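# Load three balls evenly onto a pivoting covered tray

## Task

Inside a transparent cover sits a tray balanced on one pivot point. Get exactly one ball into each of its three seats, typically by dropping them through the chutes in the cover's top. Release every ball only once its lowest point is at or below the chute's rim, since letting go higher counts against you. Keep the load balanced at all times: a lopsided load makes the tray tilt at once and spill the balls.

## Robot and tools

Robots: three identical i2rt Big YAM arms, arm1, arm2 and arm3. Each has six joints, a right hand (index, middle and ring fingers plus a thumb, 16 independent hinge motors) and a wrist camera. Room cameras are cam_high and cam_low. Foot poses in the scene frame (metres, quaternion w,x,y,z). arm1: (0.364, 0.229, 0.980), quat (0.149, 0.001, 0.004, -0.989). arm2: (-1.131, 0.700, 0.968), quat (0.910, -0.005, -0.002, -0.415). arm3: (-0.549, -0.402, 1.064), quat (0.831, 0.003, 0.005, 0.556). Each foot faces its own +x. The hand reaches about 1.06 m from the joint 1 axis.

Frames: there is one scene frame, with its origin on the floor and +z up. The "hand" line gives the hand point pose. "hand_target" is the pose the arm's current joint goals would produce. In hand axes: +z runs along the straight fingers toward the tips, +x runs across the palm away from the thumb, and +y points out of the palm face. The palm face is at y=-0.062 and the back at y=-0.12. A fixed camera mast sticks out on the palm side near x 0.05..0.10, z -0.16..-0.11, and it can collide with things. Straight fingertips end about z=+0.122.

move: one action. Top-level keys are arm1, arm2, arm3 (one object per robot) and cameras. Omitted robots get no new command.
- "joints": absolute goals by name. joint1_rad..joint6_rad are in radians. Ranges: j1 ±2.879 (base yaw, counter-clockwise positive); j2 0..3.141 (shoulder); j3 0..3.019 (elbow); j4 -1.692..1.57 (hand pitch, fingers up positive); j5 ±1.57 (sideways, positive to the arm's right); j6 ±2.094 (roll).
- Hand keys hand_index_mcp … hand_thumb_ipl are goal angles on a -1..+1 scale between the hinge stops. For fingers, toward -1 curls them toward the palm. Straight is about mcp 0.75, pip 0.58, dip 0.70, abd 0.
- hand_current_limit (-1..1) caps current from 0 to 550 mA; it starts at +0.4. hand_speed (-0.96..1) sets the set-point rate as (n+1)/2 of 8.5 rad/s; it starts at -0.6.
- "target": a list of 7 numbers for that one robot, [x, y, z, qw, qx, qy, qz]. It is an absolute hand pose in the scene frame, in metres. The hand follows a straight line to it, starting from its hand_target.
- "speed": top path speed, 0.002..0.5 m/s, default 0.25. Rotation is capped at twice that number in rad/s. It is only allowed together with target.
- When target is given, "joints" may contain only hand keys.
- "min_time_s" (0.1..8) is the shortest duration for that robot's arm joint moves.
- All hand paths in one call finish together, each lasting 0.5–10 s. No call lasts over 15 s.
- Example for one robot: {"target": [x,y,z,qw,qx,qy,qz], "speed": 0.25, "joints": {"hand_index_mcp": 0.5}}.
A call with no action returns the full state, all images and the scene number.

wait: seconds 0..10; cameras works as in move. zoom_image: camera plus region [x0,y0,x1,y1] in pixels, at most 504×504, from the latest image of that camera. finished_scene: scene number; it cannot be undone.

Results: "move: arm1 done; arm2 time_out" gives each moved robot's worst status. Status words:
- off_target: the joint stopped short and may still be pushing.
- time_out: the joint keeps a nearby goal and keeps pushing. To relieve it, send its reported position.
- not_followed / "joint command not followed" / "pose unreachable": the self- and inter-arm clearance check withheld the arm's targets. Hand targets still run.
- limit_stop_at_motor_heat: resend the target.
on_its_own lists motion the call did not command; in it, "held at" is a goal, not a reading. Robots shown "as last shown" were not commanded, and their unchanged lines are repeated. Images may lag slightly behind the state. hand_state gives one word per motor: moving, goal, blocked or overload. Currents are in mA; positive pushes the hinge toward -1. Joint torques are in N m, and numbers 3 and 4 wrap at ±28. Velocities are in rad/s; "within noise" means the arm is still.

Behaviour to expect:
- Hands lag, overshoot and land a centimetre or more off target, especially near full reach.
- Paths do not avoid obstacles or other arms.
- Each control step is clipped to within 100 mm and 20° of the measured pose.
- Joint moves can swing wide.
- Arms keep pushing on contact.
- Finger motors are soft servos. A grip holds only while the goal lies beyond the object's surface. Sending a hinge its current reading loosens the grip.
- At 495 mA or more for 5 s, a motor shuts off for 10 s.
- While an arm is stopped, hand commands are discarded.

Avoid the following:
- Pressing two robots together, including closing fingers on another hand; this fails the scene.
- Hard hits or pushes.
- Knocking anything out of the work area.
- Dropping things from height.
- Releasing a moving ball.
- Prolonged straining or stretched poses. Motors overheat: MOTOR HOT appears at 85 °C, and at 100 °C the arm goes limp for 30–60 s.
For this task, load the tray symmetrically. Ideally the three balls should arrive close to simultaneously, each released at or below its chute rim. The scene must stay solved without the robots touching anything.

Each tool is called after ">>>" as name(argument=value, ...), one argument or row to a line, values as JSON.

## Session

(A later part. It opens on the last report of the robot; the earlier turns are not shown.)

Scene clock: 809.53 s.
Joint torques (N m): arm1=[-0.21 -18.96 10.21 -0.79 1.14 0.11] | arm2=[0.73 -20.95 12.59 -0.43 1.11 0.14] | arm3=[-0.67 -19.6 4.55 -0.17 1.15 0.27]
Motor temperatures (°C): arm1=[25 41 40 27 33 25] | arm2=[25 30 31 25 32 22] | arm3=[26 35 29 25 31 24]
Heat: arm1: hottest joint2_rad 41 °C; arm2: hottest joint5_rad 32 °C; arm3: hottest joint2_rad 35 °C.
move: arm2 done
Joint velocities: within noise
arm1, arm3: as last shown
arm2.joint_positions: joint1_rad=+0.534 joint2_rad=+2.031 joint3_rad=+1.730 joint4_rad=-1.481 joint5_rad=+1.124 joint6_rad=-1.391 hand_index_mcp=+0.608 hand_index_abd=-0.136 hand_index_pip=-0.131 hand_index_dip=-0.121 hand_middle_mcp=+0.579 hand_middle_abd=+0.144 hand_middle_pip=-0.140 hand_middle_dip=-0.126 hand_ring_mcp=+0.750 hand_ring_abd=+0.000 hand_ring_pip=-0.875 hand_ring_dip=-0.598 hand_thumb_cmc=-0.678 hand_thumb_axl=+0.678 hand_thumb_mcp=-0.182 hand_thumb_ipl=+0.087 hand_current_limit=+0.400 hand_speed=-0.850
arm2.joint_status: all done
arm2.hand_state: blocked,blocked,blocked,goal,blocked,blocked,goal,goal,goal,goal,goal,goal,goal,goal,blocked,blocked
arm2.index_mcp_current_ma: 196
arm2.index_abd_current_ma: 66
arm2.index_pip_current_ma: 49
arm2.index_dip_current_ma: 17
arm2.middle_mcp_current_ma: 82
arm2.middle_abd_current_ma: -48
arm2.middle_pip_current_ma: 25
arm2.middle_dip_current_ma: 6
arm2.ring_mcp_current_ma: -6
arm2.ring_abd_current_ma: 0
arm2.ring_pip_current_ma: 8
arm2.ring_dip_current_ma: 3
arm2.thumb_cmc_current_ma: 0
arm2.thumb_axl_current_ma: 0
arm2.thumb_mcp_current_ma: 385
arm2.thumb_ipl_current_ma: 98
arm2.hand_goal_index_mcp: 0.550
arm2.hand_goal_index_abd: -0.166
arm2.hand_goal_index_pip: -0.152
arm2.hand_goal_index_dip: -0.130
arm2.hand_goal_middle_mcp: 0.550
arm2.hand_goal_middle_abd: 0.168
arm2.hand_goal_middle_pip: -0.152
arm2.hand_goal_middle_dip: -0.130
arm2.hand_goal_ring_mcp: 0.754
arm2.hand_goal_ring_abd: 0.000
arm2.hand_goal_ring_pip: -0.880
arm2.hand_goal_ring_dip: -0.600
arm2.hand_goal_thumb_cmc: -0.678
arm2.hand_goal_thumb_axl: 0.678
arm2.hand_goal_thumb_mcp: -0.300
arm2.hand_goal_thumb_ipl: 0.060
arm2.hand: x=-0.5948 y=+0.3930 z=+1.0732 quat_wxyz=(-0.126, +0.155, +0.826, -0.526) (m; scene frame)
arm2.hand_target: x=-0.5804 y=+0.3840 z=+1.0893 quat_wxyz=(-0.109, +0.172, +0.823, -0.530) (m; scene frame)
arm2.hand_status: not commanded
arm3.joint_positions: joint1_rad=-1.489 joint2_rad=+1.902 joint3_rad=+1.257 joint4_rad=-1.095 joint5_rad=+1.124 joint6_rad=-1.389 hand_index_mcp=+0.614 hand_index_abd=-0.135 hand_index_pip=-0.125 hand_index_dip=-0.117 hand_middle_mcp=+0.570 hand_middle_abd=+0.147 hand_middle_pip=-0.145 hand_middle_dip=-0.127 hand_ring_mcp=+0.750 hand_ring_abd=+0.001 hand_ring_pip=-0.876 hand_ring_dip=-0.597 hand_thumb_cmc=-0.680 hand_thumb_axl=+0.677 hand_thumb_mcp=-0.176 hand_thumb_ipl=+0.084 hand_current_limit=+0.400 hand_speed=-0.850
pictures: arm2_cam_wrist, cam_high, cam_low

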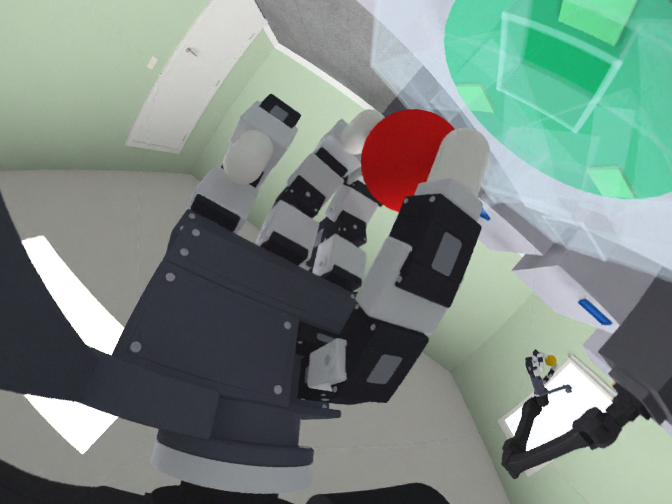

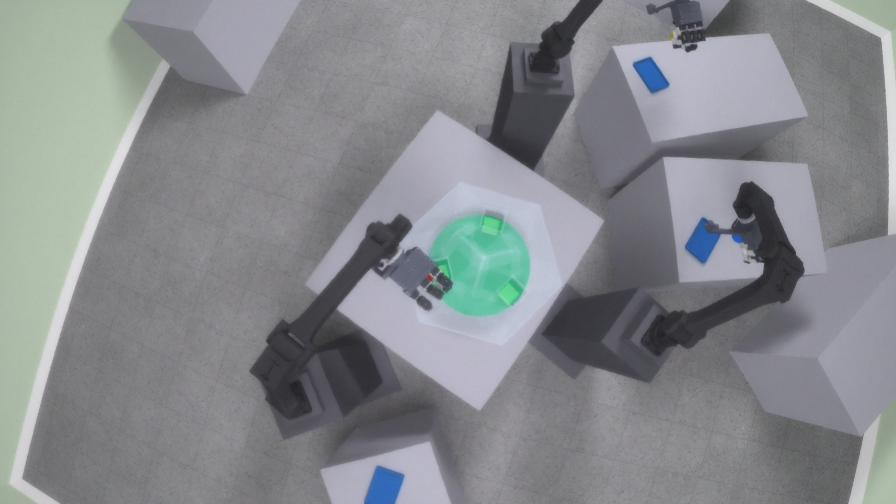

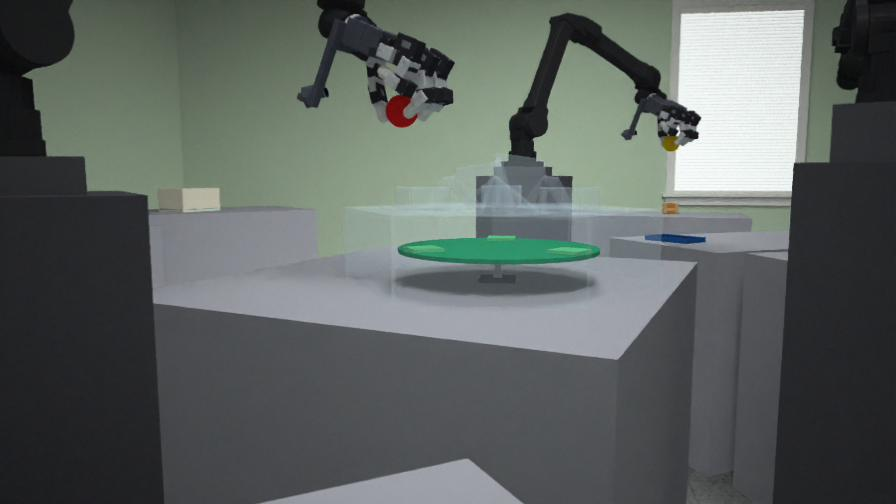

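>>> move(
  arm2={"target":[-0.552,0.379,1.005,0.1117,-0.1754,-0.825,0.5255],"speed":0.08},
  cameras=["arm2_cam_wrist","cam_high","cam_low"],
)

>>> zoom_image(
  camera="arm2_cam_wrist",
  region=[350, 0, 672, 240],
)

>>> zoom_image(
  camera="cam_low",
  region=[360, 100, 540, 280],
)

>>> zoom_image(
  camera="cam_high",
  region=[390, 180, 570, 360],
)

Scene clock: 844.37 s.
Joint torques (N m): arm1=[0.03 -19.02 10.25 -0.76 1.13 0.11] | arm2=[1.2 -22.83 11.92 0.2 1.07 0.13] | arm3=[-0.67 -19.6 4.53 -0.18 1.15 0.27]
Motor temperatures (°C): arm1=[25 39 44 27 33 25] | arm2=[25 30 34 25 32 22] | arm3=[26 34 30 25 32 24]
Heat: arm1: hottest joint3_rad 44 °C; arm2: hottest joint3_rad 34 °C; arm3: hottest joint2_rad 34 °C.
move: arm2 off_target
Joint velocities: within noise
arm1, arm3: as last shown
arm2.joint_positions: joint1_rad=+0.534 joint2_rad=+2.191 joint3_rad=+1.767 joint4_rad=-1.411 joint5_rad=+1.111 joint6_rad=-1.362 hand_index_mcp=+0.608 hand_index_abd=-0.136 hand_index_pip=-0.131 hand_index_dip=-0.121 hand_middle_mcp=+0.579 hand_middle_abd=+0.144 hand_middle_pip=-0.140 hand_middle_dip=-0.126 hand_ring_mcp=+0.750 hand_ring_abd=+0.000 hand_ring_pip=-0.875 hand_ring_dip=-0.598 hand_thumb_cmc=-0.678 hand_thumb_axl=+0.678 hand_thumb_mcp=-0.182 hand_thumb_ipl=+0.087 hand_current_limit=+0.400 hand_speed=-0.850
arm2.joint_status: not commanded
arm2.hand_state: blocked,blocked,blocked,goal,blocked,blocked,goal,goal,goal,goal,goal,goal,goal,goal,blocked,blocked
arm2.index_mcp_current_ma: 196
arm2.index_abd_current_ma: 66
arm2.index_pip_current_ma: 49
arm2.index_dip_current_ma: 17
arm2.middle_mcp_current_ma: 82
arm2.middle_abd_current_ma: -48
arm2.middle_pip_current_ma: 25
arm2.middle_dip_current_ma: 6
arm2.ring_mcp_current_ma: -6
arm2.ring_abd_current_ma: 0
arm2.ring_pip_current_ma: 8
arm2.ring_dip_current_ma: 3
arm2.thumb_cmc_current_ma: 0
arm2.thumb_axl_current_ma: 0
arm2.thumb_mcp_current_ma: 385
arm2.thumb_ipl_current_ma: 98
arm2.hand_goal_index_mcp: 0.550
arm2.hand_goal_index_abd: -0.166
arm2.hand_goal_index_pip: -0.152
arm2.hand_goal_index_dip: -0.130
arm2.hand_goal_middle_mcp: 0.550
arm2.hand_goal_middle_abd: 0.168
arm2.hand_goal_middle_pip: -0.152
arm2.hand_goal_middle_dip: -0.130
arm2.hand_goal_ring_mcp: 0.754
arm2.hand_goal_ring_abd: 0.000
arm2.hand_goal_ring_pip: -0.880
arm2.hand_goal_ring_dip: -0.600
arm2.hand_goal_thumb_cmc: -0.678
arm2.hand_goal_thumb_axl: 0.678
arm2.hand_goal_thumb_mcp: -0.300
arm2.hand_goal_thumb_ipl: 0.060
arm2.hand: x=-0.5755 y=+0.3870 z=+0.9883 quat_wxyz=(-0.141, +0.154, +0.828, -0.520) (m; scene frame)
arm2.hand_target: x=-0.5534 y=+0.3796 z=+1.0059 quat_wxyz=(-0.111, +0.175, +0.825, -0.525) (m; scene frame)
arm2.hand_status: off_target (0.030 m and 4.2 deg from the pose sent, 0.082 m and 2.9 deg at the start)
pictures: arm2_cam_wrist, cam_high, cam_low

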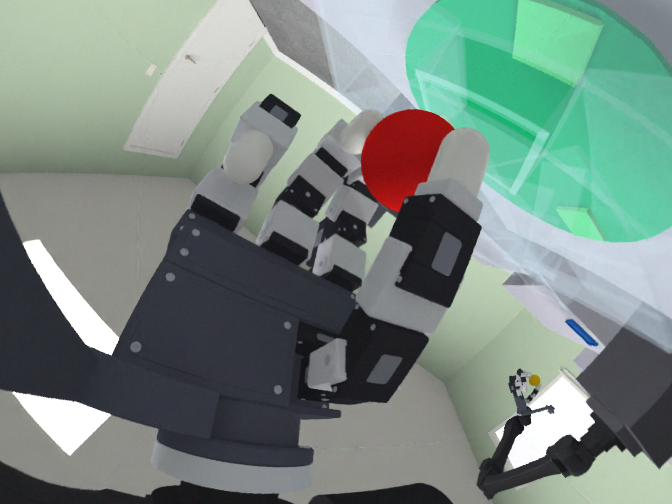

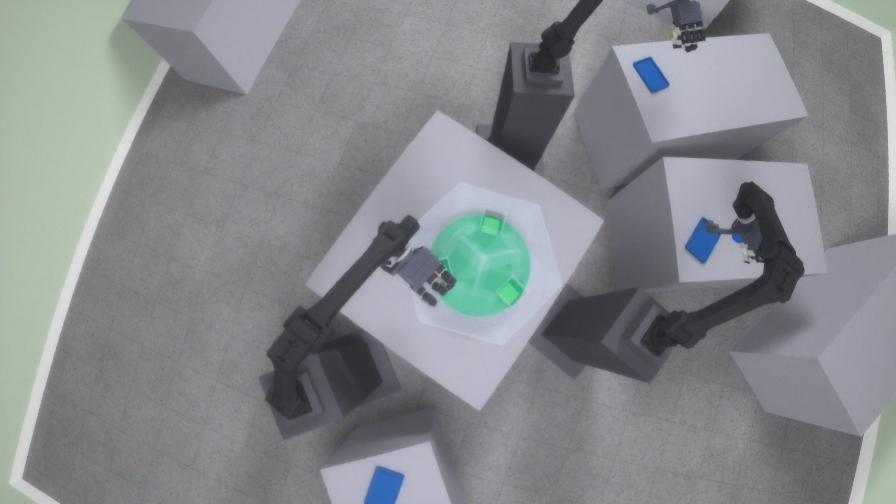

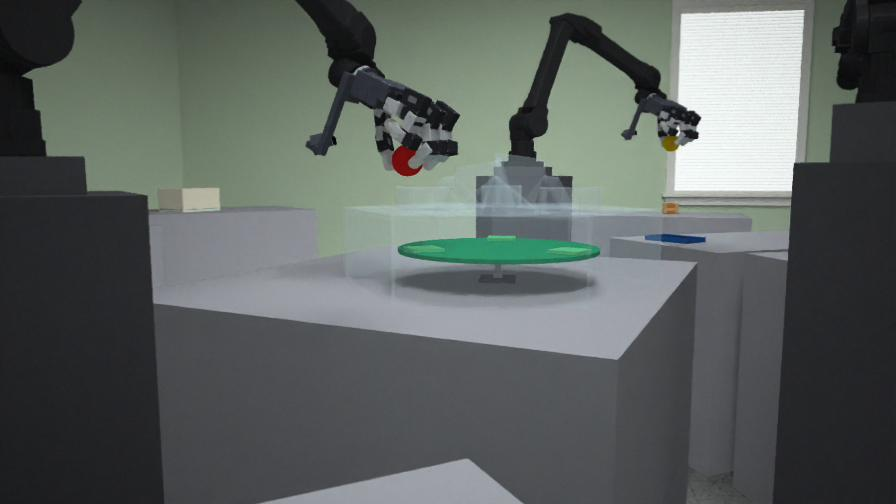

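Scaled by 1.565 from the camera's 672x504 image, which has a finer 960x720 frame.

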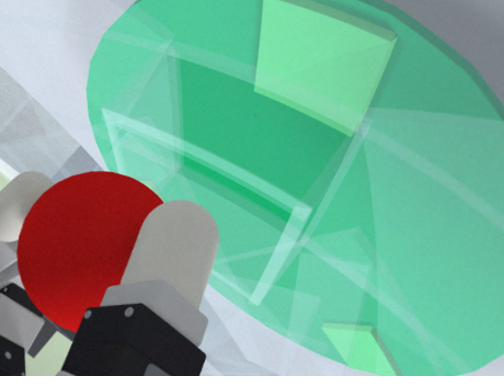

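Scaled by 2.800.

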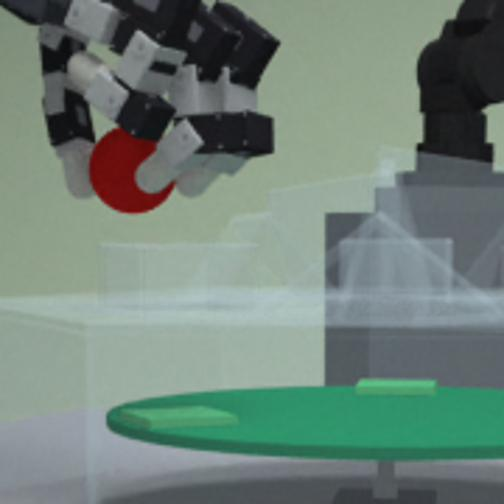

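Scaled by 2.800.

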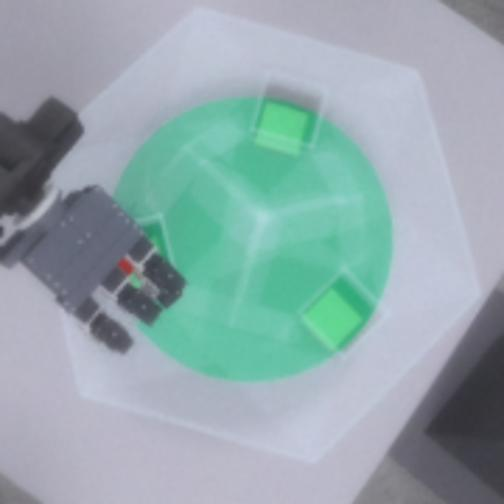

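>>> move(
  arm2={"target":[-0.5284,0.3576,1.006,0.1117,-0.1754,-0.825,0.5255],"speed":0.05},
  cameras=["arm2_cam_wrist","cam_high","cam_low"],
)

>>> zoom_image(
  camera="arm2_cam_wrist",
  region=[350, 0, 672, 240],
)

>>> zoom_image(
  camera="cam_low",
  region=[360, 100, 540, 280],
)

>>> zoom_image(
  camera="cam_high",
  region=[400, 220, 500, 320],
)

Scene clock: 897.60 s.
Joint torques (N m): arm1=[-0.21 -19.25 10.24 -0.76 1.13 0.1] | arm2=[0.62 -23.77 12.41 -0.34 1.22 -0.09] | arm3=[-0.67 -19.6 4.53 -0.18 1.15 0.27]
Motor temperatures (°C): arm1=[25 39 48 27 33 25] | arm2=[25 34 41 25 33 22] | arm3=[26 34 30 25 32 24]
Heat: arm1: hottest joint3_rad 48 °C; arm2: hottest joint3_rad 41 °C; arm3: hottest joint2_rad 34 °C.
move: arm2 off_target
Joint velocities: within noise
arm1, arm3: as last shown
arm2.joint_positions: joint1_rad=+0.521 joint2_rad=+2.258 joint3_rad=+1.897 joint4_rad=-1.411 joint5_rad=+1.111 joint6_rad=-1.387 hand_index_mcp=+0.608 hand_index_abd=-0.136 hand_index_pip=-0.131 hand_index_dip=-0.121 hand_middle_mcp=+0.579 hand_middle_abd=+0.144 hand_middle_pip=-0.140 hand_middle_dip=-0.126 hand_ring_mcp=+0.750 hand_ring_abd=+0.000 hand_ring_pip=-0.875 hand_ring_dip=-0.598 hand_thumb_cmc=-0.678 hand_thumb_axl=+0.678 hand_thumb_mcp=-0.182 hand_thumb_ipl=+0.087 hand_current_limit=+0.400 hand_speed=-0.850
arm2.joint_status: not commanded
arm2.hand_state: blocked,blocked,blocked,goal,blocked,blocked,goal,goal,goal,goal,goal,goal,goal,goal,blocked,blocked
arm2.index_mcp_current_ma: 196
arm2.index_abd_current_ma: 66
arm2.index_pip_current_ma: 49
arm2.index_dip_current_ma: 17
arm2.middle_mcp_current_ma: 82
arm2.middle_abd_current_ma: -48
arm2.middle_pip_current_ma: 25
arm2.middle_dip_current_ma: 6
arm2.ring_mcp_current_ma: -6
arm2.ring_abd_current_ma: 0
arm2.ring_pip_current_ma: 8
arm2.ring_dip_current_ma: 3
arm2.thumb_cmc_current_ma: 0
arm2.thumb_axl_current_ma: 0
arm2.thumb_mcp_current_ma: 385
arm2.thumb_ipl_current_ma: 98
arm2.hand_goal_index_mcp: 0.550
arm2.hand_goal_index_abd: -0.166
arm2.hand_goal_index_pip: -0.152
arm2.hand_goal_index_dip: -0.130
arm2.hand_goal_middle_mcp: 0.550
arm2.hand_goal_middle_abd: 0.168
arm2.hand_goal_middle_pip: -0.152
arm2.hand_goal_middle_dip: -0.130
arm2.hand_goal_ring_mcp: 0.754
arm2.hand_goal_ring_abd: 0.000
arm2.hand_goal_ring_pip: -0.880
arm2.hand_goal_ring_dip: -0.600
arm2.hand_goal_thumb_cmc: -0.678
arm2.hand_goal_thumb_axl: 0.678
arm2.hand_goal_thumb_mcp: -0.300
arm2.hand_goal_thumb_ipl: 0.060
arm2.hand: x=-0.5429 y=+0.3675 z=+0.9907 quat_wxyz=(-0.124, +0.166, +0.828, -0.521) (m; scene frame)
arm2.hand_target: x=-0.5294 y=+0.3581 z=+1.0065 quat_wxyz=(-0.111, +0.175, +0.825, -0.526) (m; scene frame)
arm2.hand_status: off_target (0.023 m and 1.9 deg from the pose sent, 0.058 m and 4.2 deg at the start)
pictures: arm2_cam_wrist, cam_high, cam_low

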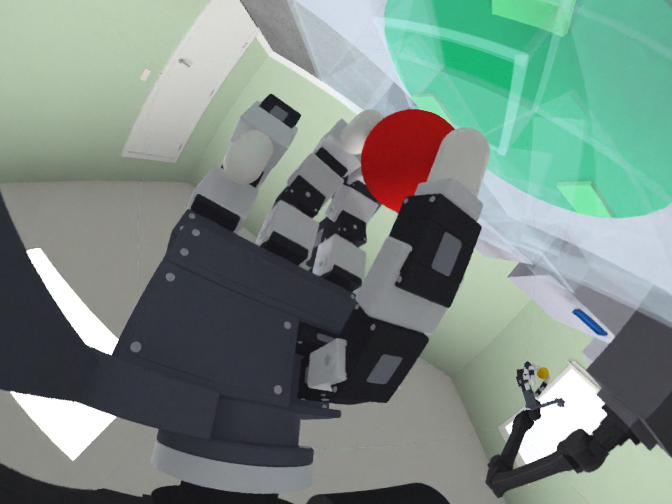

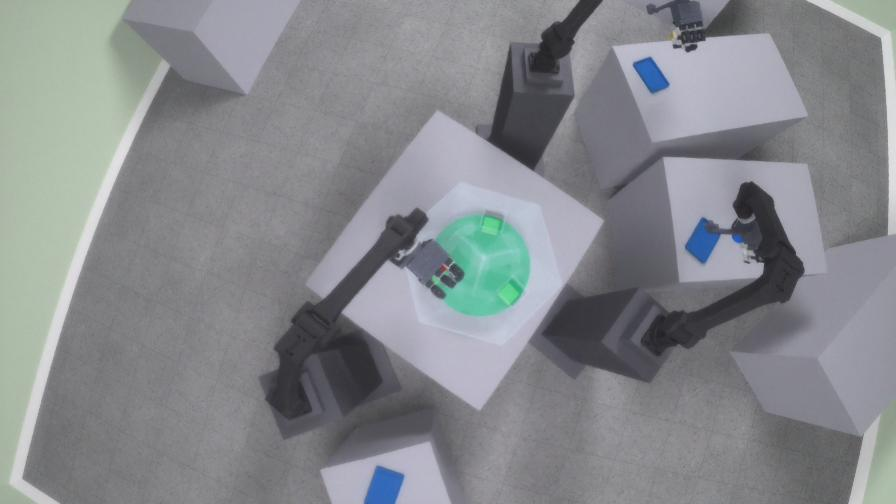

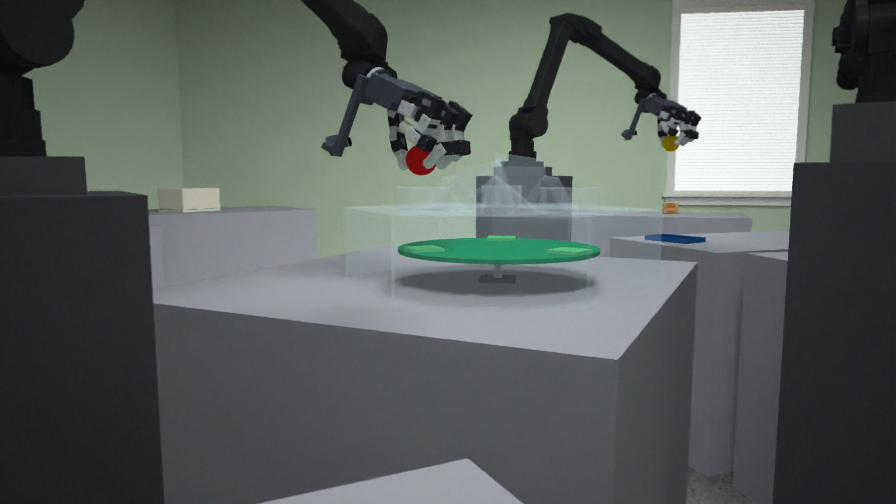

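Scaled by 1.565 from the camera's 672x504 image, which has a finer 960x720 frame.

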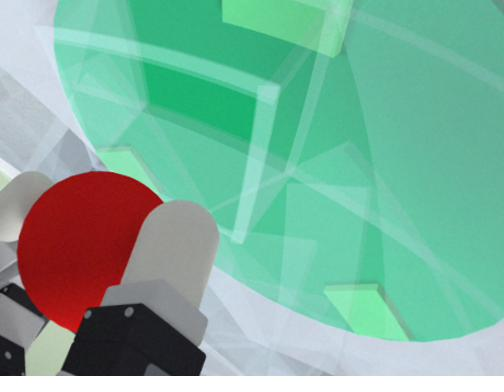

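Scaled by 2.800.

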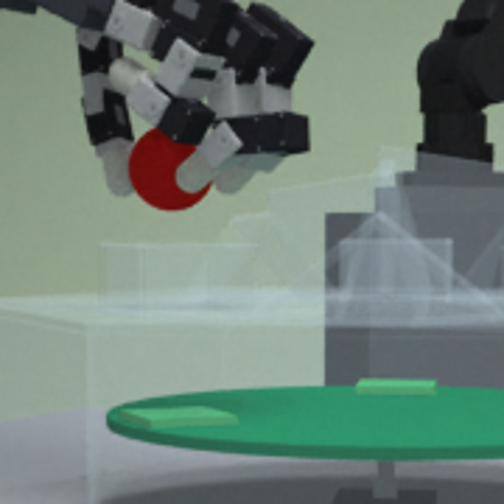

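Scaled by 5.040.

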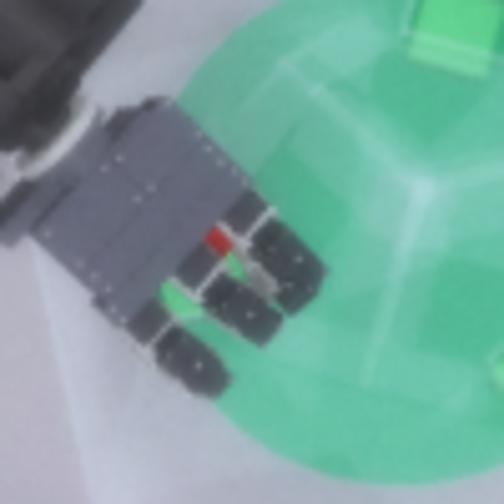

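>>> move(
  arm2={"target":[-0.537,0.354,0.992,0.1117,-0.1754,-0.825,0.5255],"speed":0.05},
  cameras=["arm2_cam_wrist","cam_high","cam_low"],
)

>>> zoom_image(
  camera="arm2_cam_wrist",
  region=[350, 0, 672, 240],
)

>>> zoom_image(
  camera="cam_low",
  region=[360, 100, 540, 280],
)

>>> zoom_image(
  camera="cam_high",
  region=[400, 220, 500, 320],
)

Scene clock: 921.13 s.
Joint torques (N m): arm1=[-0.15 -19.19 10.26 -0.77 1.14 0.11] | arm2=[0.5 -24.23 8.72 0.42 1.27 -0.13] | arm3=[-0.67 -19.6 4.55 -0.18 1.15 0.27]
Motor temperatures (°C): arm1=[25 40 49 27 33 25] | arm2=[25 33 39 25 33 22] | arm3=[26 34 30 25 32 24]
Heat: arm1: hottest joint3_rad 49 °C; arm2: hottest joint3_rad 39 °C; arm3: hottest joint2_rad 34 °C.
move: arm2 done
Joint velocities: within noise
arm1, arm3: as last shown
arm2.joint_positions: joint1_rad=+0.513 joint2_rad=+2.258 joint3_rad=+1.897 joint4_rad=-1.374 joint5_rad=+1.111 joint6_rad=-1.404 hand_index_mcp=+0.608 hand_index_abd=-0.136 hand_index_pip=-0.131 hand_index_dip=-0.121 hand_middle_mcp=+0.579 hand_middle_abd=+0.144 hand_middle_pip=-0.140 hand_middle_dip=-0.126 hand_ring_mcp=+0.750 hand_ring_abd=+0.000 hand_ring_pip=-0.875 hand_ring_dip=-0.598 hand_thumb_cmc=-0.678 hand_thumb_axl=+0.678 hand_thumb_mcp=-0.182 hand_thumb_ipl=+0.087 hand_current_limit=+0.400 hand_speed=-0.850
arm2.joint_status: not commanded
arm2.hand_state: blocked,blocked,blocked,goal,blocked,blocked,goal,goal,goal,goal,goal,goal,goal,goal,blocked,blocked
arm2.index_mcp_current_ma: 196
arm2.index_abd_current_ma: 66
arm2.index_pip_current_ma: 49
arm2.index_dip_current_ma: 17
arm2.middle_mcp_current_ma: 82
arm2.middle_abd_current_ma: -48
arm2.middle_pip_current_ma: 25
arm2.middle_dip_current_ma: 6
arm2.ring_mcp_current_ma: -6
arm2.ring_abd_current_ma: 0
arm2.ring_pip_current_ma: 8
arm2.ring_dip_current_ma: 3
arm2.thumb_cmc_current_ma: 0
arm2.thumb_axl_current_ma: 0
arm2.thumb_mcp_current_ma: 385
arm2.thumb_ipl_current_ma: 98
arm2.hand_goal_index_mcp: 0.550
arm2.hand_goal_index_abd: -0.166
arm2.hand_goal_index_pip: -0.152
arm2.hand_goal_index_dip: -0.130
arm2.hand_goal_middle_mcp: 0.550
arm2.hand_goal_middle_abd: 0.168
arm2.hand_goal_middle_pip: -0.152
arm2.hand_goal_middle_dip: -0.130
arm2.hand_goal_ring_mcp: 0.754
arm2.hand_goal_ring_abd: 0.000
arm2.hand_goal_ring_pip: -0.880
arm2.hand_goal_ring_dip: -0.600
arm2.hand_goal_thumb_cmc: -0.678
arm2.hand_goal_thumb_axl: 0.678
arm2.hand_goal_thumb_mcp: -0.300
arm2.hand_goal_thumb_ipl: 0.060
arm2.hand: x=-0.5391 y=+0.3605 z=+0.9903 quat_wxyz=(-0.115, +0.172, +0.828, -0.522) (m; scene frame)
arm2.hand_target: x=-0.5371 y=+0.3541 z=+0.9922 quat_wxyz=(-0.112, +0.175, +0.825, -0.526) (m; scene frame)
arm2.hand_status: done (0.007 m and 0.7 deg from the pose sent, 0.015 m and 1.9 deg at the start)
pictures: arm2_cam_wrist, cam_high, cam_low

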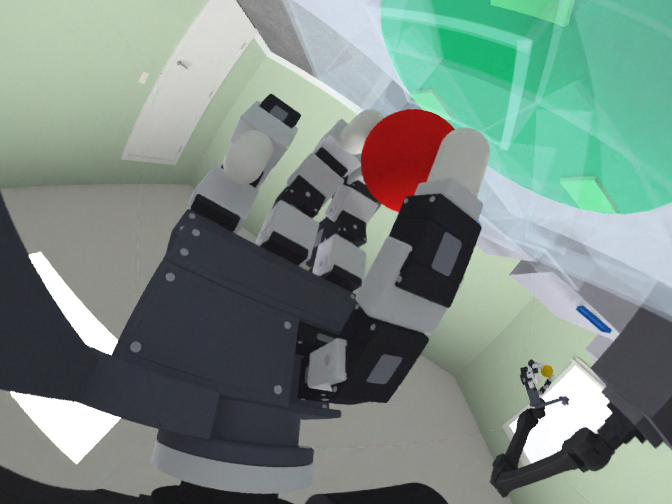

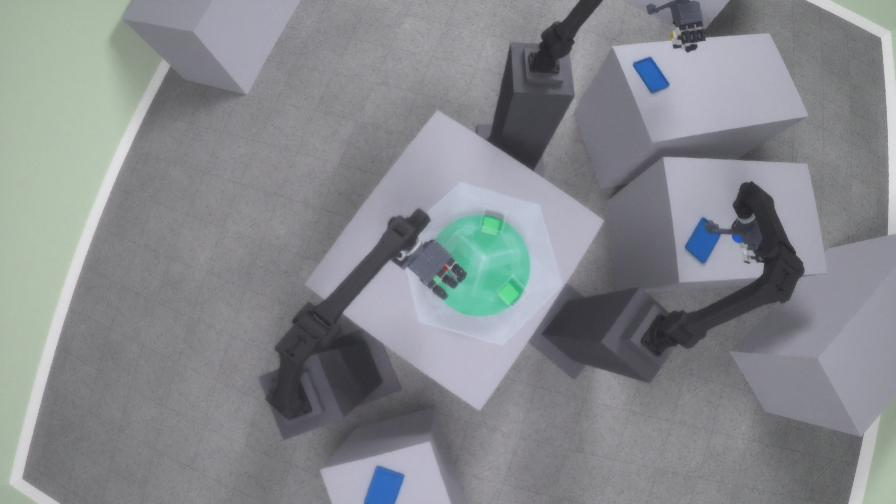

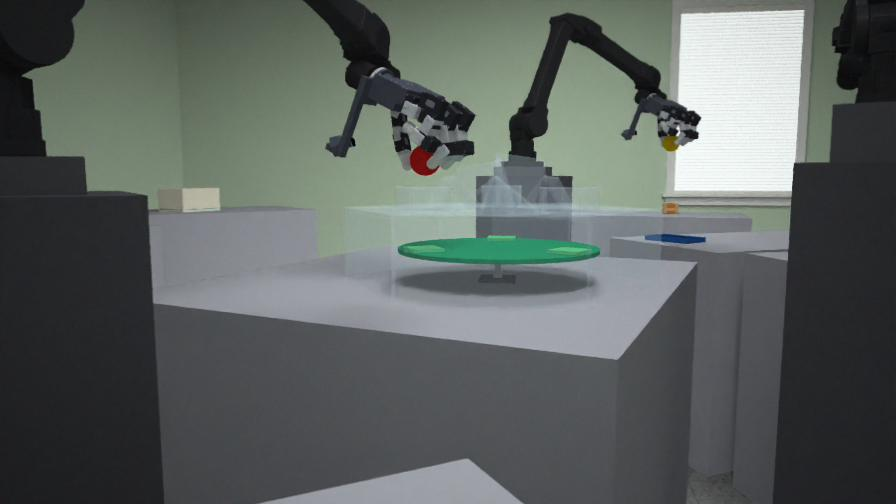

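Scaled by 1.565 from the camera's 672x504 image, which has a finer 960x720 frame.

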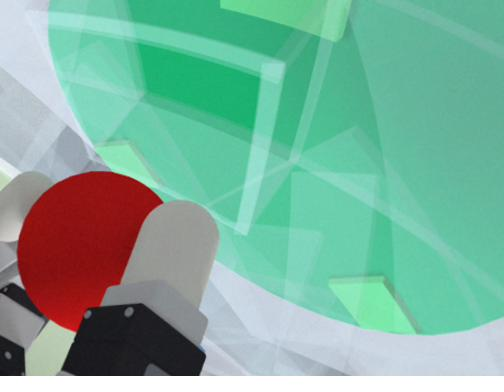

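Scaled by 2.800.

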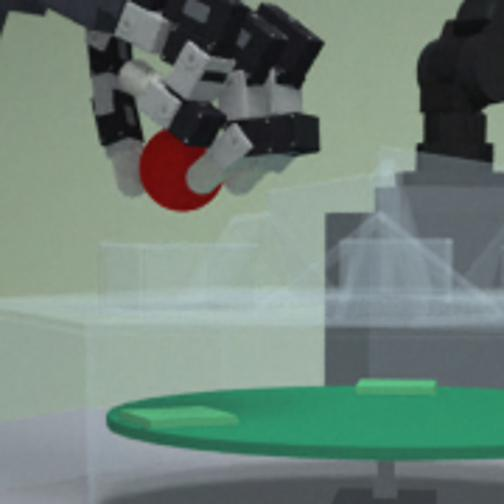

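Scaled by 5.040.

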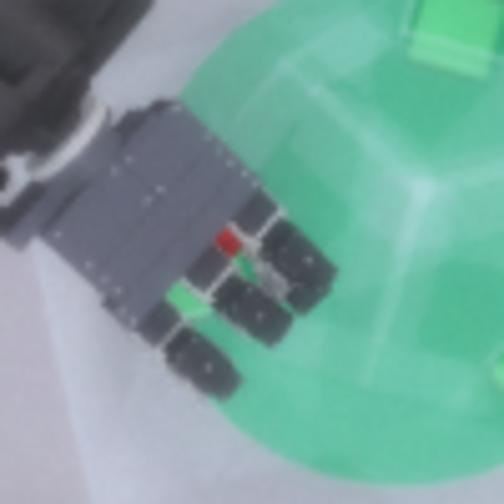

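>>> move(
  arm2={"target":[-0.549,0.356,0.982,0.1117,-0.1754,-0.825,0.5255],"speed":0.05},
  cameras=["arm2_cam_wrist","cam_high","cam_low"],
)

>>> zoom_image(
  camera="arm2_cam_wrist",
  region=[350, 0, 672, 240],
)

>>> zoom_image(
  camera="cam_low",
  region=[360, 100, 540, 280],
)

>>> zoom_image(
  camera="cam_high",
  region=[400, 220, 500, 320],
)

Scene clock: 938.80 s.
Joint torques (N m): arm1=[-0.09 -19.08 10.24 -0.81 1.15 0.11] | arm2=[0.38 -25.82 8.18 0.4 1.28 -0.08] | arm3=[-0.67 -19.6 4.53 -0.18 1.15 0.27]
Motor temperatures (°C): arm1=[25 40 50 27 33 25] | arm2=[25 32 38 25 34 22] | arm3=[26 34 30 25 32 24]
Heat: arm1: hottest joint3_rad 50 °C; arm2: hottest joint3_rad 38 °C; arm3: hottest joint2_rad 34 °C.
move: arm2 off_target
Joint velocities: within noise
arm1, arm3: as last shown
arm2.joint_positions: joint1_rad=+0.511 joint2_rad=+2.258 joint3_rad=+1.830 joint4_rad=-1.320 joint5_rad=+1.111 joint6_rad=-1.411 hand_index_mcp=+0.608 hand_index_abd=-0.136 hand_index_pip=-0.131 hand_index_dip=-0.121 hand_middle_mcp=+0.579 hand_middle_abd=+0.144 hand_middle_pip=-0.140 hand_middle_dip=-0.126 hand_ring_mcp=+0.750 hand_ring_abd=+0.000 hand_ring_pip=-0.875 hand_ring_dip=-0.598 hand_thumb_cmc=-0.678 hand_thumb_axl=+0.678 hand_thumb_mcp=-0.182 hand_thumb_ipl=+0.087 hand_current_limit=+0.400 hand_speed=-0.850
arm2.joint_status: not commanded
arm2.hand_state: blocked,blocked,blocked,goal,blocked,blocked,goal,goal,goal,goal,goal,goal,goal,goal,blocked,blocked
arm2.index_mcp_current_ma: 196
arm2.index_abd_current_ma: 66
arm2.index_pip_current_ma: 49
arm2.index_dip_current_ma: 17
arm2.middle_mcp_current_ma: 82
arm2.middle_abd_current_ma: -48
arm2.middle_pip_current_ma: 25
arm2.middle_dip_current_ma: 6
arm2.ring_mcp_current_ma: -6
arm2.ring_abd_current_ma: 0
arm2.ring_pip_current_ma: 8
arm2.ring_dip_current_ma: 3
arm2.thumb_cmc_current_ma: 0
arm2.thumb_axl_current_ma: 0
arm2.thumb_mcp_current_ma: 385
arm2.thumb_ipl_current_ma: 98
arm2.hand_goal_index_mcp: 0.550
arm2.hand_goal_index_abd: -0.166
arm2.hand_goal_index_pip: -0.152
arm2.hand_goal_index_dip: -0.130
arm2.hand_goal_middle_mcp: 0.550
arm2.hand_goal_middle_abd: 0.168
arm2.hand_goal_middle_pip: -0.152
arm2.hand_goal_middle_dip: -0.130
arm2.hand_goal_ring_mcp: 0.754
arm2.hand_goal_ring_abd: 0.000
arm2.hand_goal_ring_pip: -0.880
arm2.hand_goal_ring_dip: -0.600
arm2.hand_goal_thumb_cmc: -0.678
arm2.hand_goal_thumb_axl: 0.678
arm2.hand_goal_thumb_mcp: -0.300
arm2.hand_goal_thumb_ipl: 0.060
arm2.hand: x=-0.5524 y=+0.3638 z=+0.9666 quat_wxyz=(-0.123, +0.166, +0.828, -0.521) (m; scene frame)
arm2.hand_target: x=-0.5492 y=+0.3562 z=+0.9821 quat_wxyz=(-0.112, +0.176, +0.825, -0.526) (m; scene frame)
arm2.hand_status: off_target (0.018 m and 1.8 deg from the pose sent, 0.014 m and 0.7 deg at the start)
pictures: arm2_cam_wrist, cam_high, cam_low

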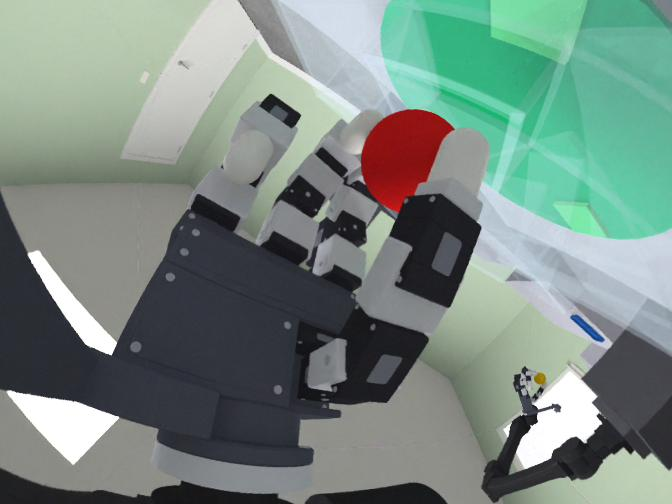

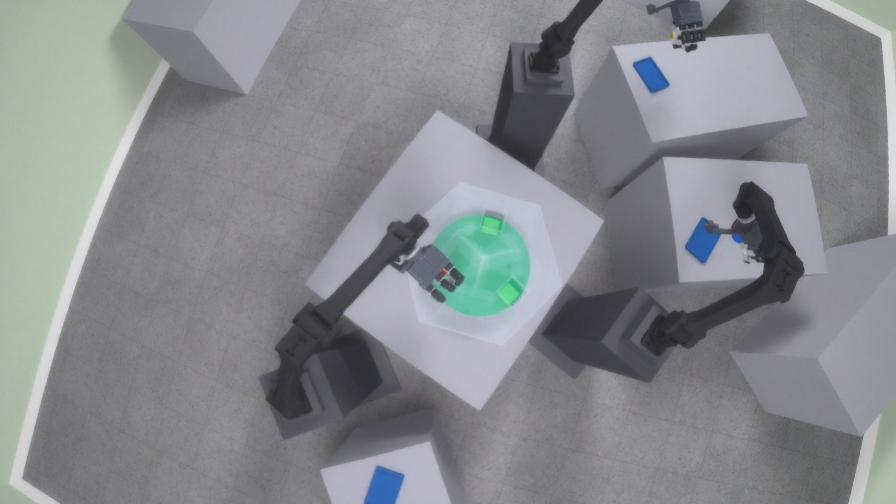

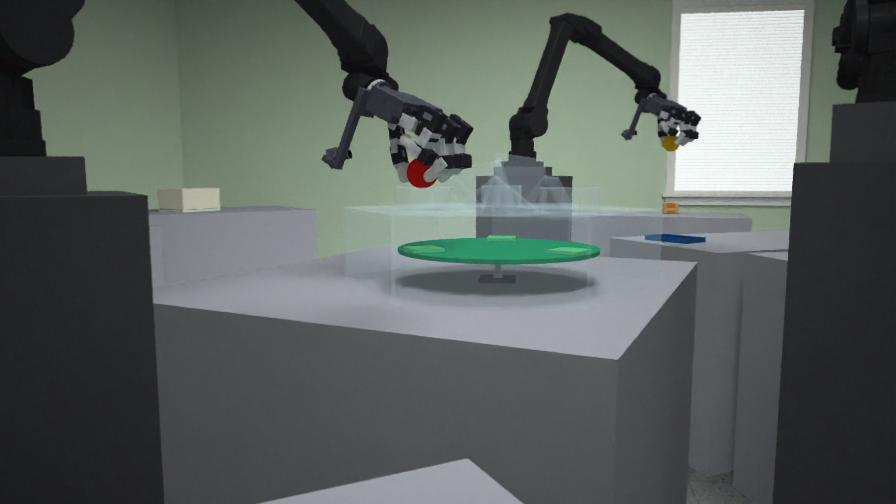

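Scaled by 1.565 from the camera's 672x504 image, which has a finer 960x720 frame.

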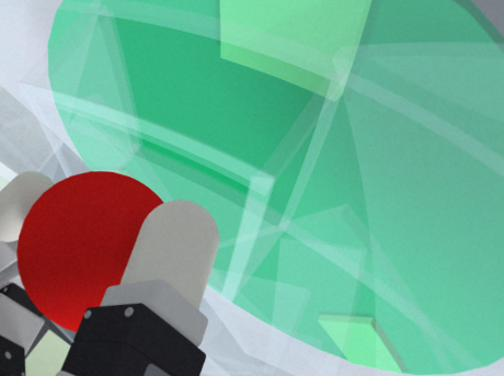

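Scaled by 2.800.

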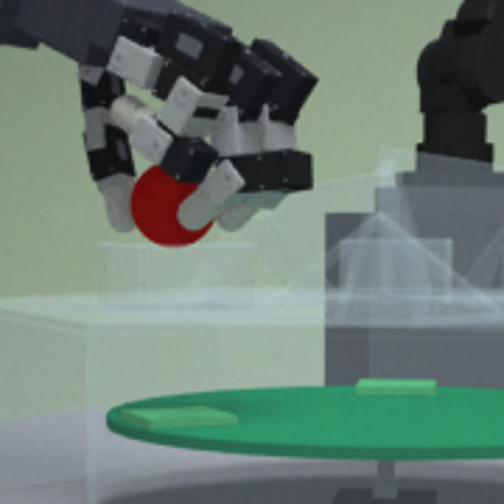

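Scaled by 5.040.

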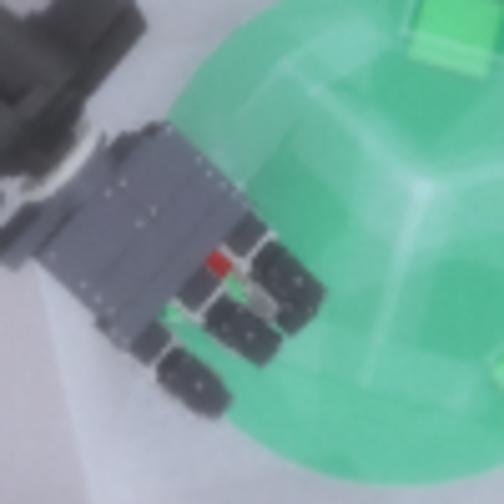

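>>> move(
  arm2={"target":[-0.546,0.352,0.971,0.1117,-0.1754,-0.825,0.5255],"speed":0.05},
  cameras=["arm2_cam_wrist","cam_low"],
)

>>> zoom_image(
  camera="cam_low",
  region=[360, 100, 540, 280],
)

>>> zoom_image(
  camera="arm2_cam_wrist",
  region=[350, 0, 672, 240],
)

Scene clock: 954.80 s.
Joint torques (N m): arm1=[-0.26 -19.19 10.24 -0.79 1.15 0.12] | arm2=[0.38 -24.06 8.94 0.53 1.3 -0.08] | arm3=[-0.67 -19.6 4.55 -0.2 1.15 0.27]
Motor temperatures (°C): arm1=[25 40 50 27 33 25] | arm2=[25 33 36 25 34 22] | arm3=[26 34 30 25 32 24]
Heat: arm1: hottest joint3_rad 50 °C; arm2: hottest joint3_rad 36 °C; arm3: hottest joint2_rad 34 °C.
move: arm2 done
Joint velocities: within noise
arm1, arm3: as last shown
arm2.joint_positions: joint1_rad=+0.507 joint2_rad=+2.258 joint3_rad=+1.830 joint4_rad=-1.299 joint5_rad=+1.111 joint6_rad=-1.421 hand_index_mcp=+0.608 hand_index_abd=-0.136 hand_index_pip=-0.131 hand_index_dip=-0.121 hand_middle_mcp=+0.579 hand_middle_abd=+0.144 hand_middle_pip=-0.140 hand_middle_dip=-0.126 hand_ring_mcp=+0.750 hand_ring_abd=+0.000 hand_ring_pip=-0.875 hand_ring_dip=-0.598 hand_thumb_cmc=-0.678 hand_thumb_axl=+0.678 hand_thumb_mcp=-0.182 hand_thumb_ipl=+0.087 hand_current_limit=+0.400 hand_speed=-0.850
arm2.joint_status: not commanded
arm2.hand_state: blocked,blocked,blocked,goal,blocked,blocked,goal,goal,goal,goal,goal,goal,goal,goal,blocked,blocked
arm2.index_mcp_current_ma: 196
arm2.index_abd_current_ma: 66
arm2.index_pip_current_ma: 49
arm2.index_dip_current_ma: 17
arm2.middle_mcp_current_ma: 82
arm2.middle_abd_current_ma: -48
arm2.middle_pip_current_ma: 25
arm2.middle_dip_current_ma: 6
arm2.ring_mcp_current_ma: -6
arm2.ring_abd_current_ma: 0
arm2.ring_pip_current_ma: 8
arm2.ring_dip_current_ma: 3
arm2.thumb_cmc_current_ma: 0
arm2.thumb_axl_current_ma: 0
arm2.thumb_mcp_current_ma: 385
arm2.thumb_ipl_current_ma: 98
arm2.hand_goal_index_mcp: 0.550
arm2.hand_goal_index_abd: -0.166
arm2.hand_goal_index_pip: -0.152
arm2.hand_goal_index_dip: -0.130
arm2.hand_goal_middle_mcp: 0.550
arm2.hand_goal_middle_abd: 0.168
arm2.hand_goal_middle_pip: -0.152
arm2.hand_goal_middle_dip: -0.130
arm2.hand_goal_ring_mcp: 0.754
arm2.hand_goal_ring_abd: 0.000
arm2.hand_goal_ring_pip: -0.880
arm2.hand_goal_ring_dip: -0.600
arm2.hand_goal_thumb_cmc: -0.678
arm2.hand_goal_thumb_axl: 0.678
arm2.hand_goal_thumb_mcp: -0.300
arm2.hand_goal_thumb_ipl: 0.060
arm2.hand: x=-0.5501 y=+0.3602 z=+0.9664 quat_wxyz=(-0.118, +0.170, +0.828, -0.521) (m; scene frame)
arm2.hand_target: x=-0.5461 y=+0.3522 z=+0.9712 quat_wxyz=(-0.112, +0.175, +0.825, -0.525) (m; scene frame)
arm2.hand_status: done (0.010 m and 1.1 deg from the pose sent, 0.014 m and 1.8 deg at the start)
pictures: arm2_cam_wrist, cam_low

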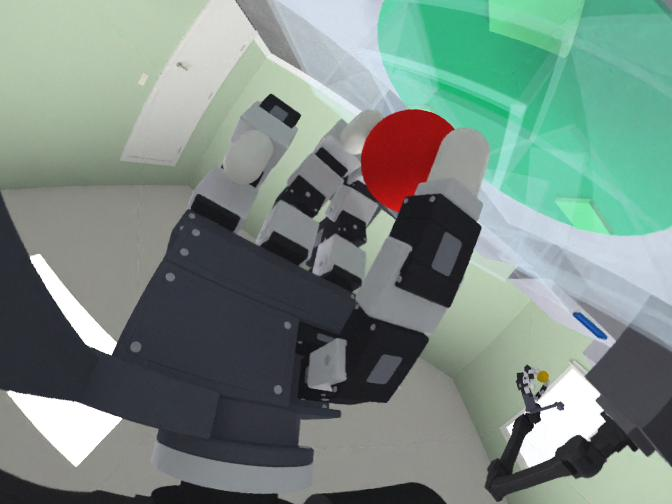

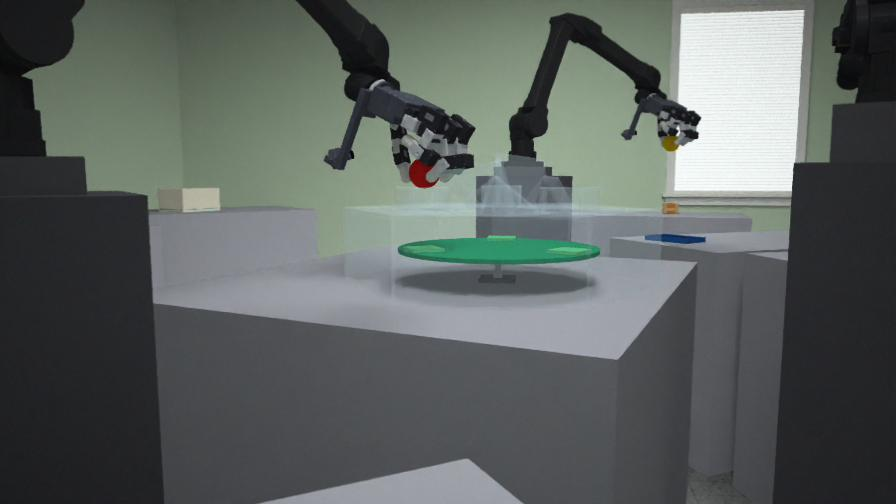

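Scaled by 2.800.

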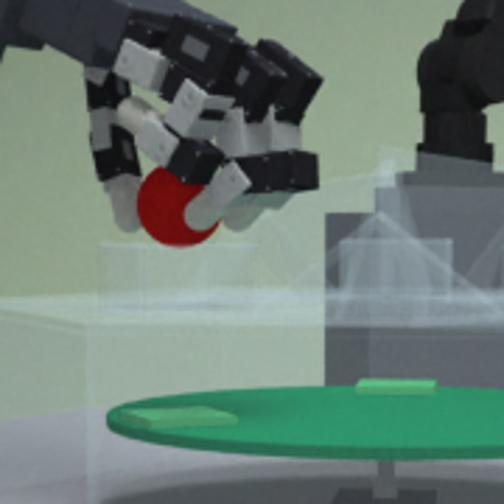

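Scaled by 1.565 from the camera's 672x504 image, which has a finer 960x720 frame.

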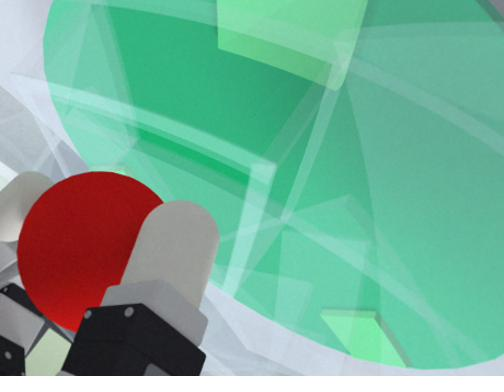

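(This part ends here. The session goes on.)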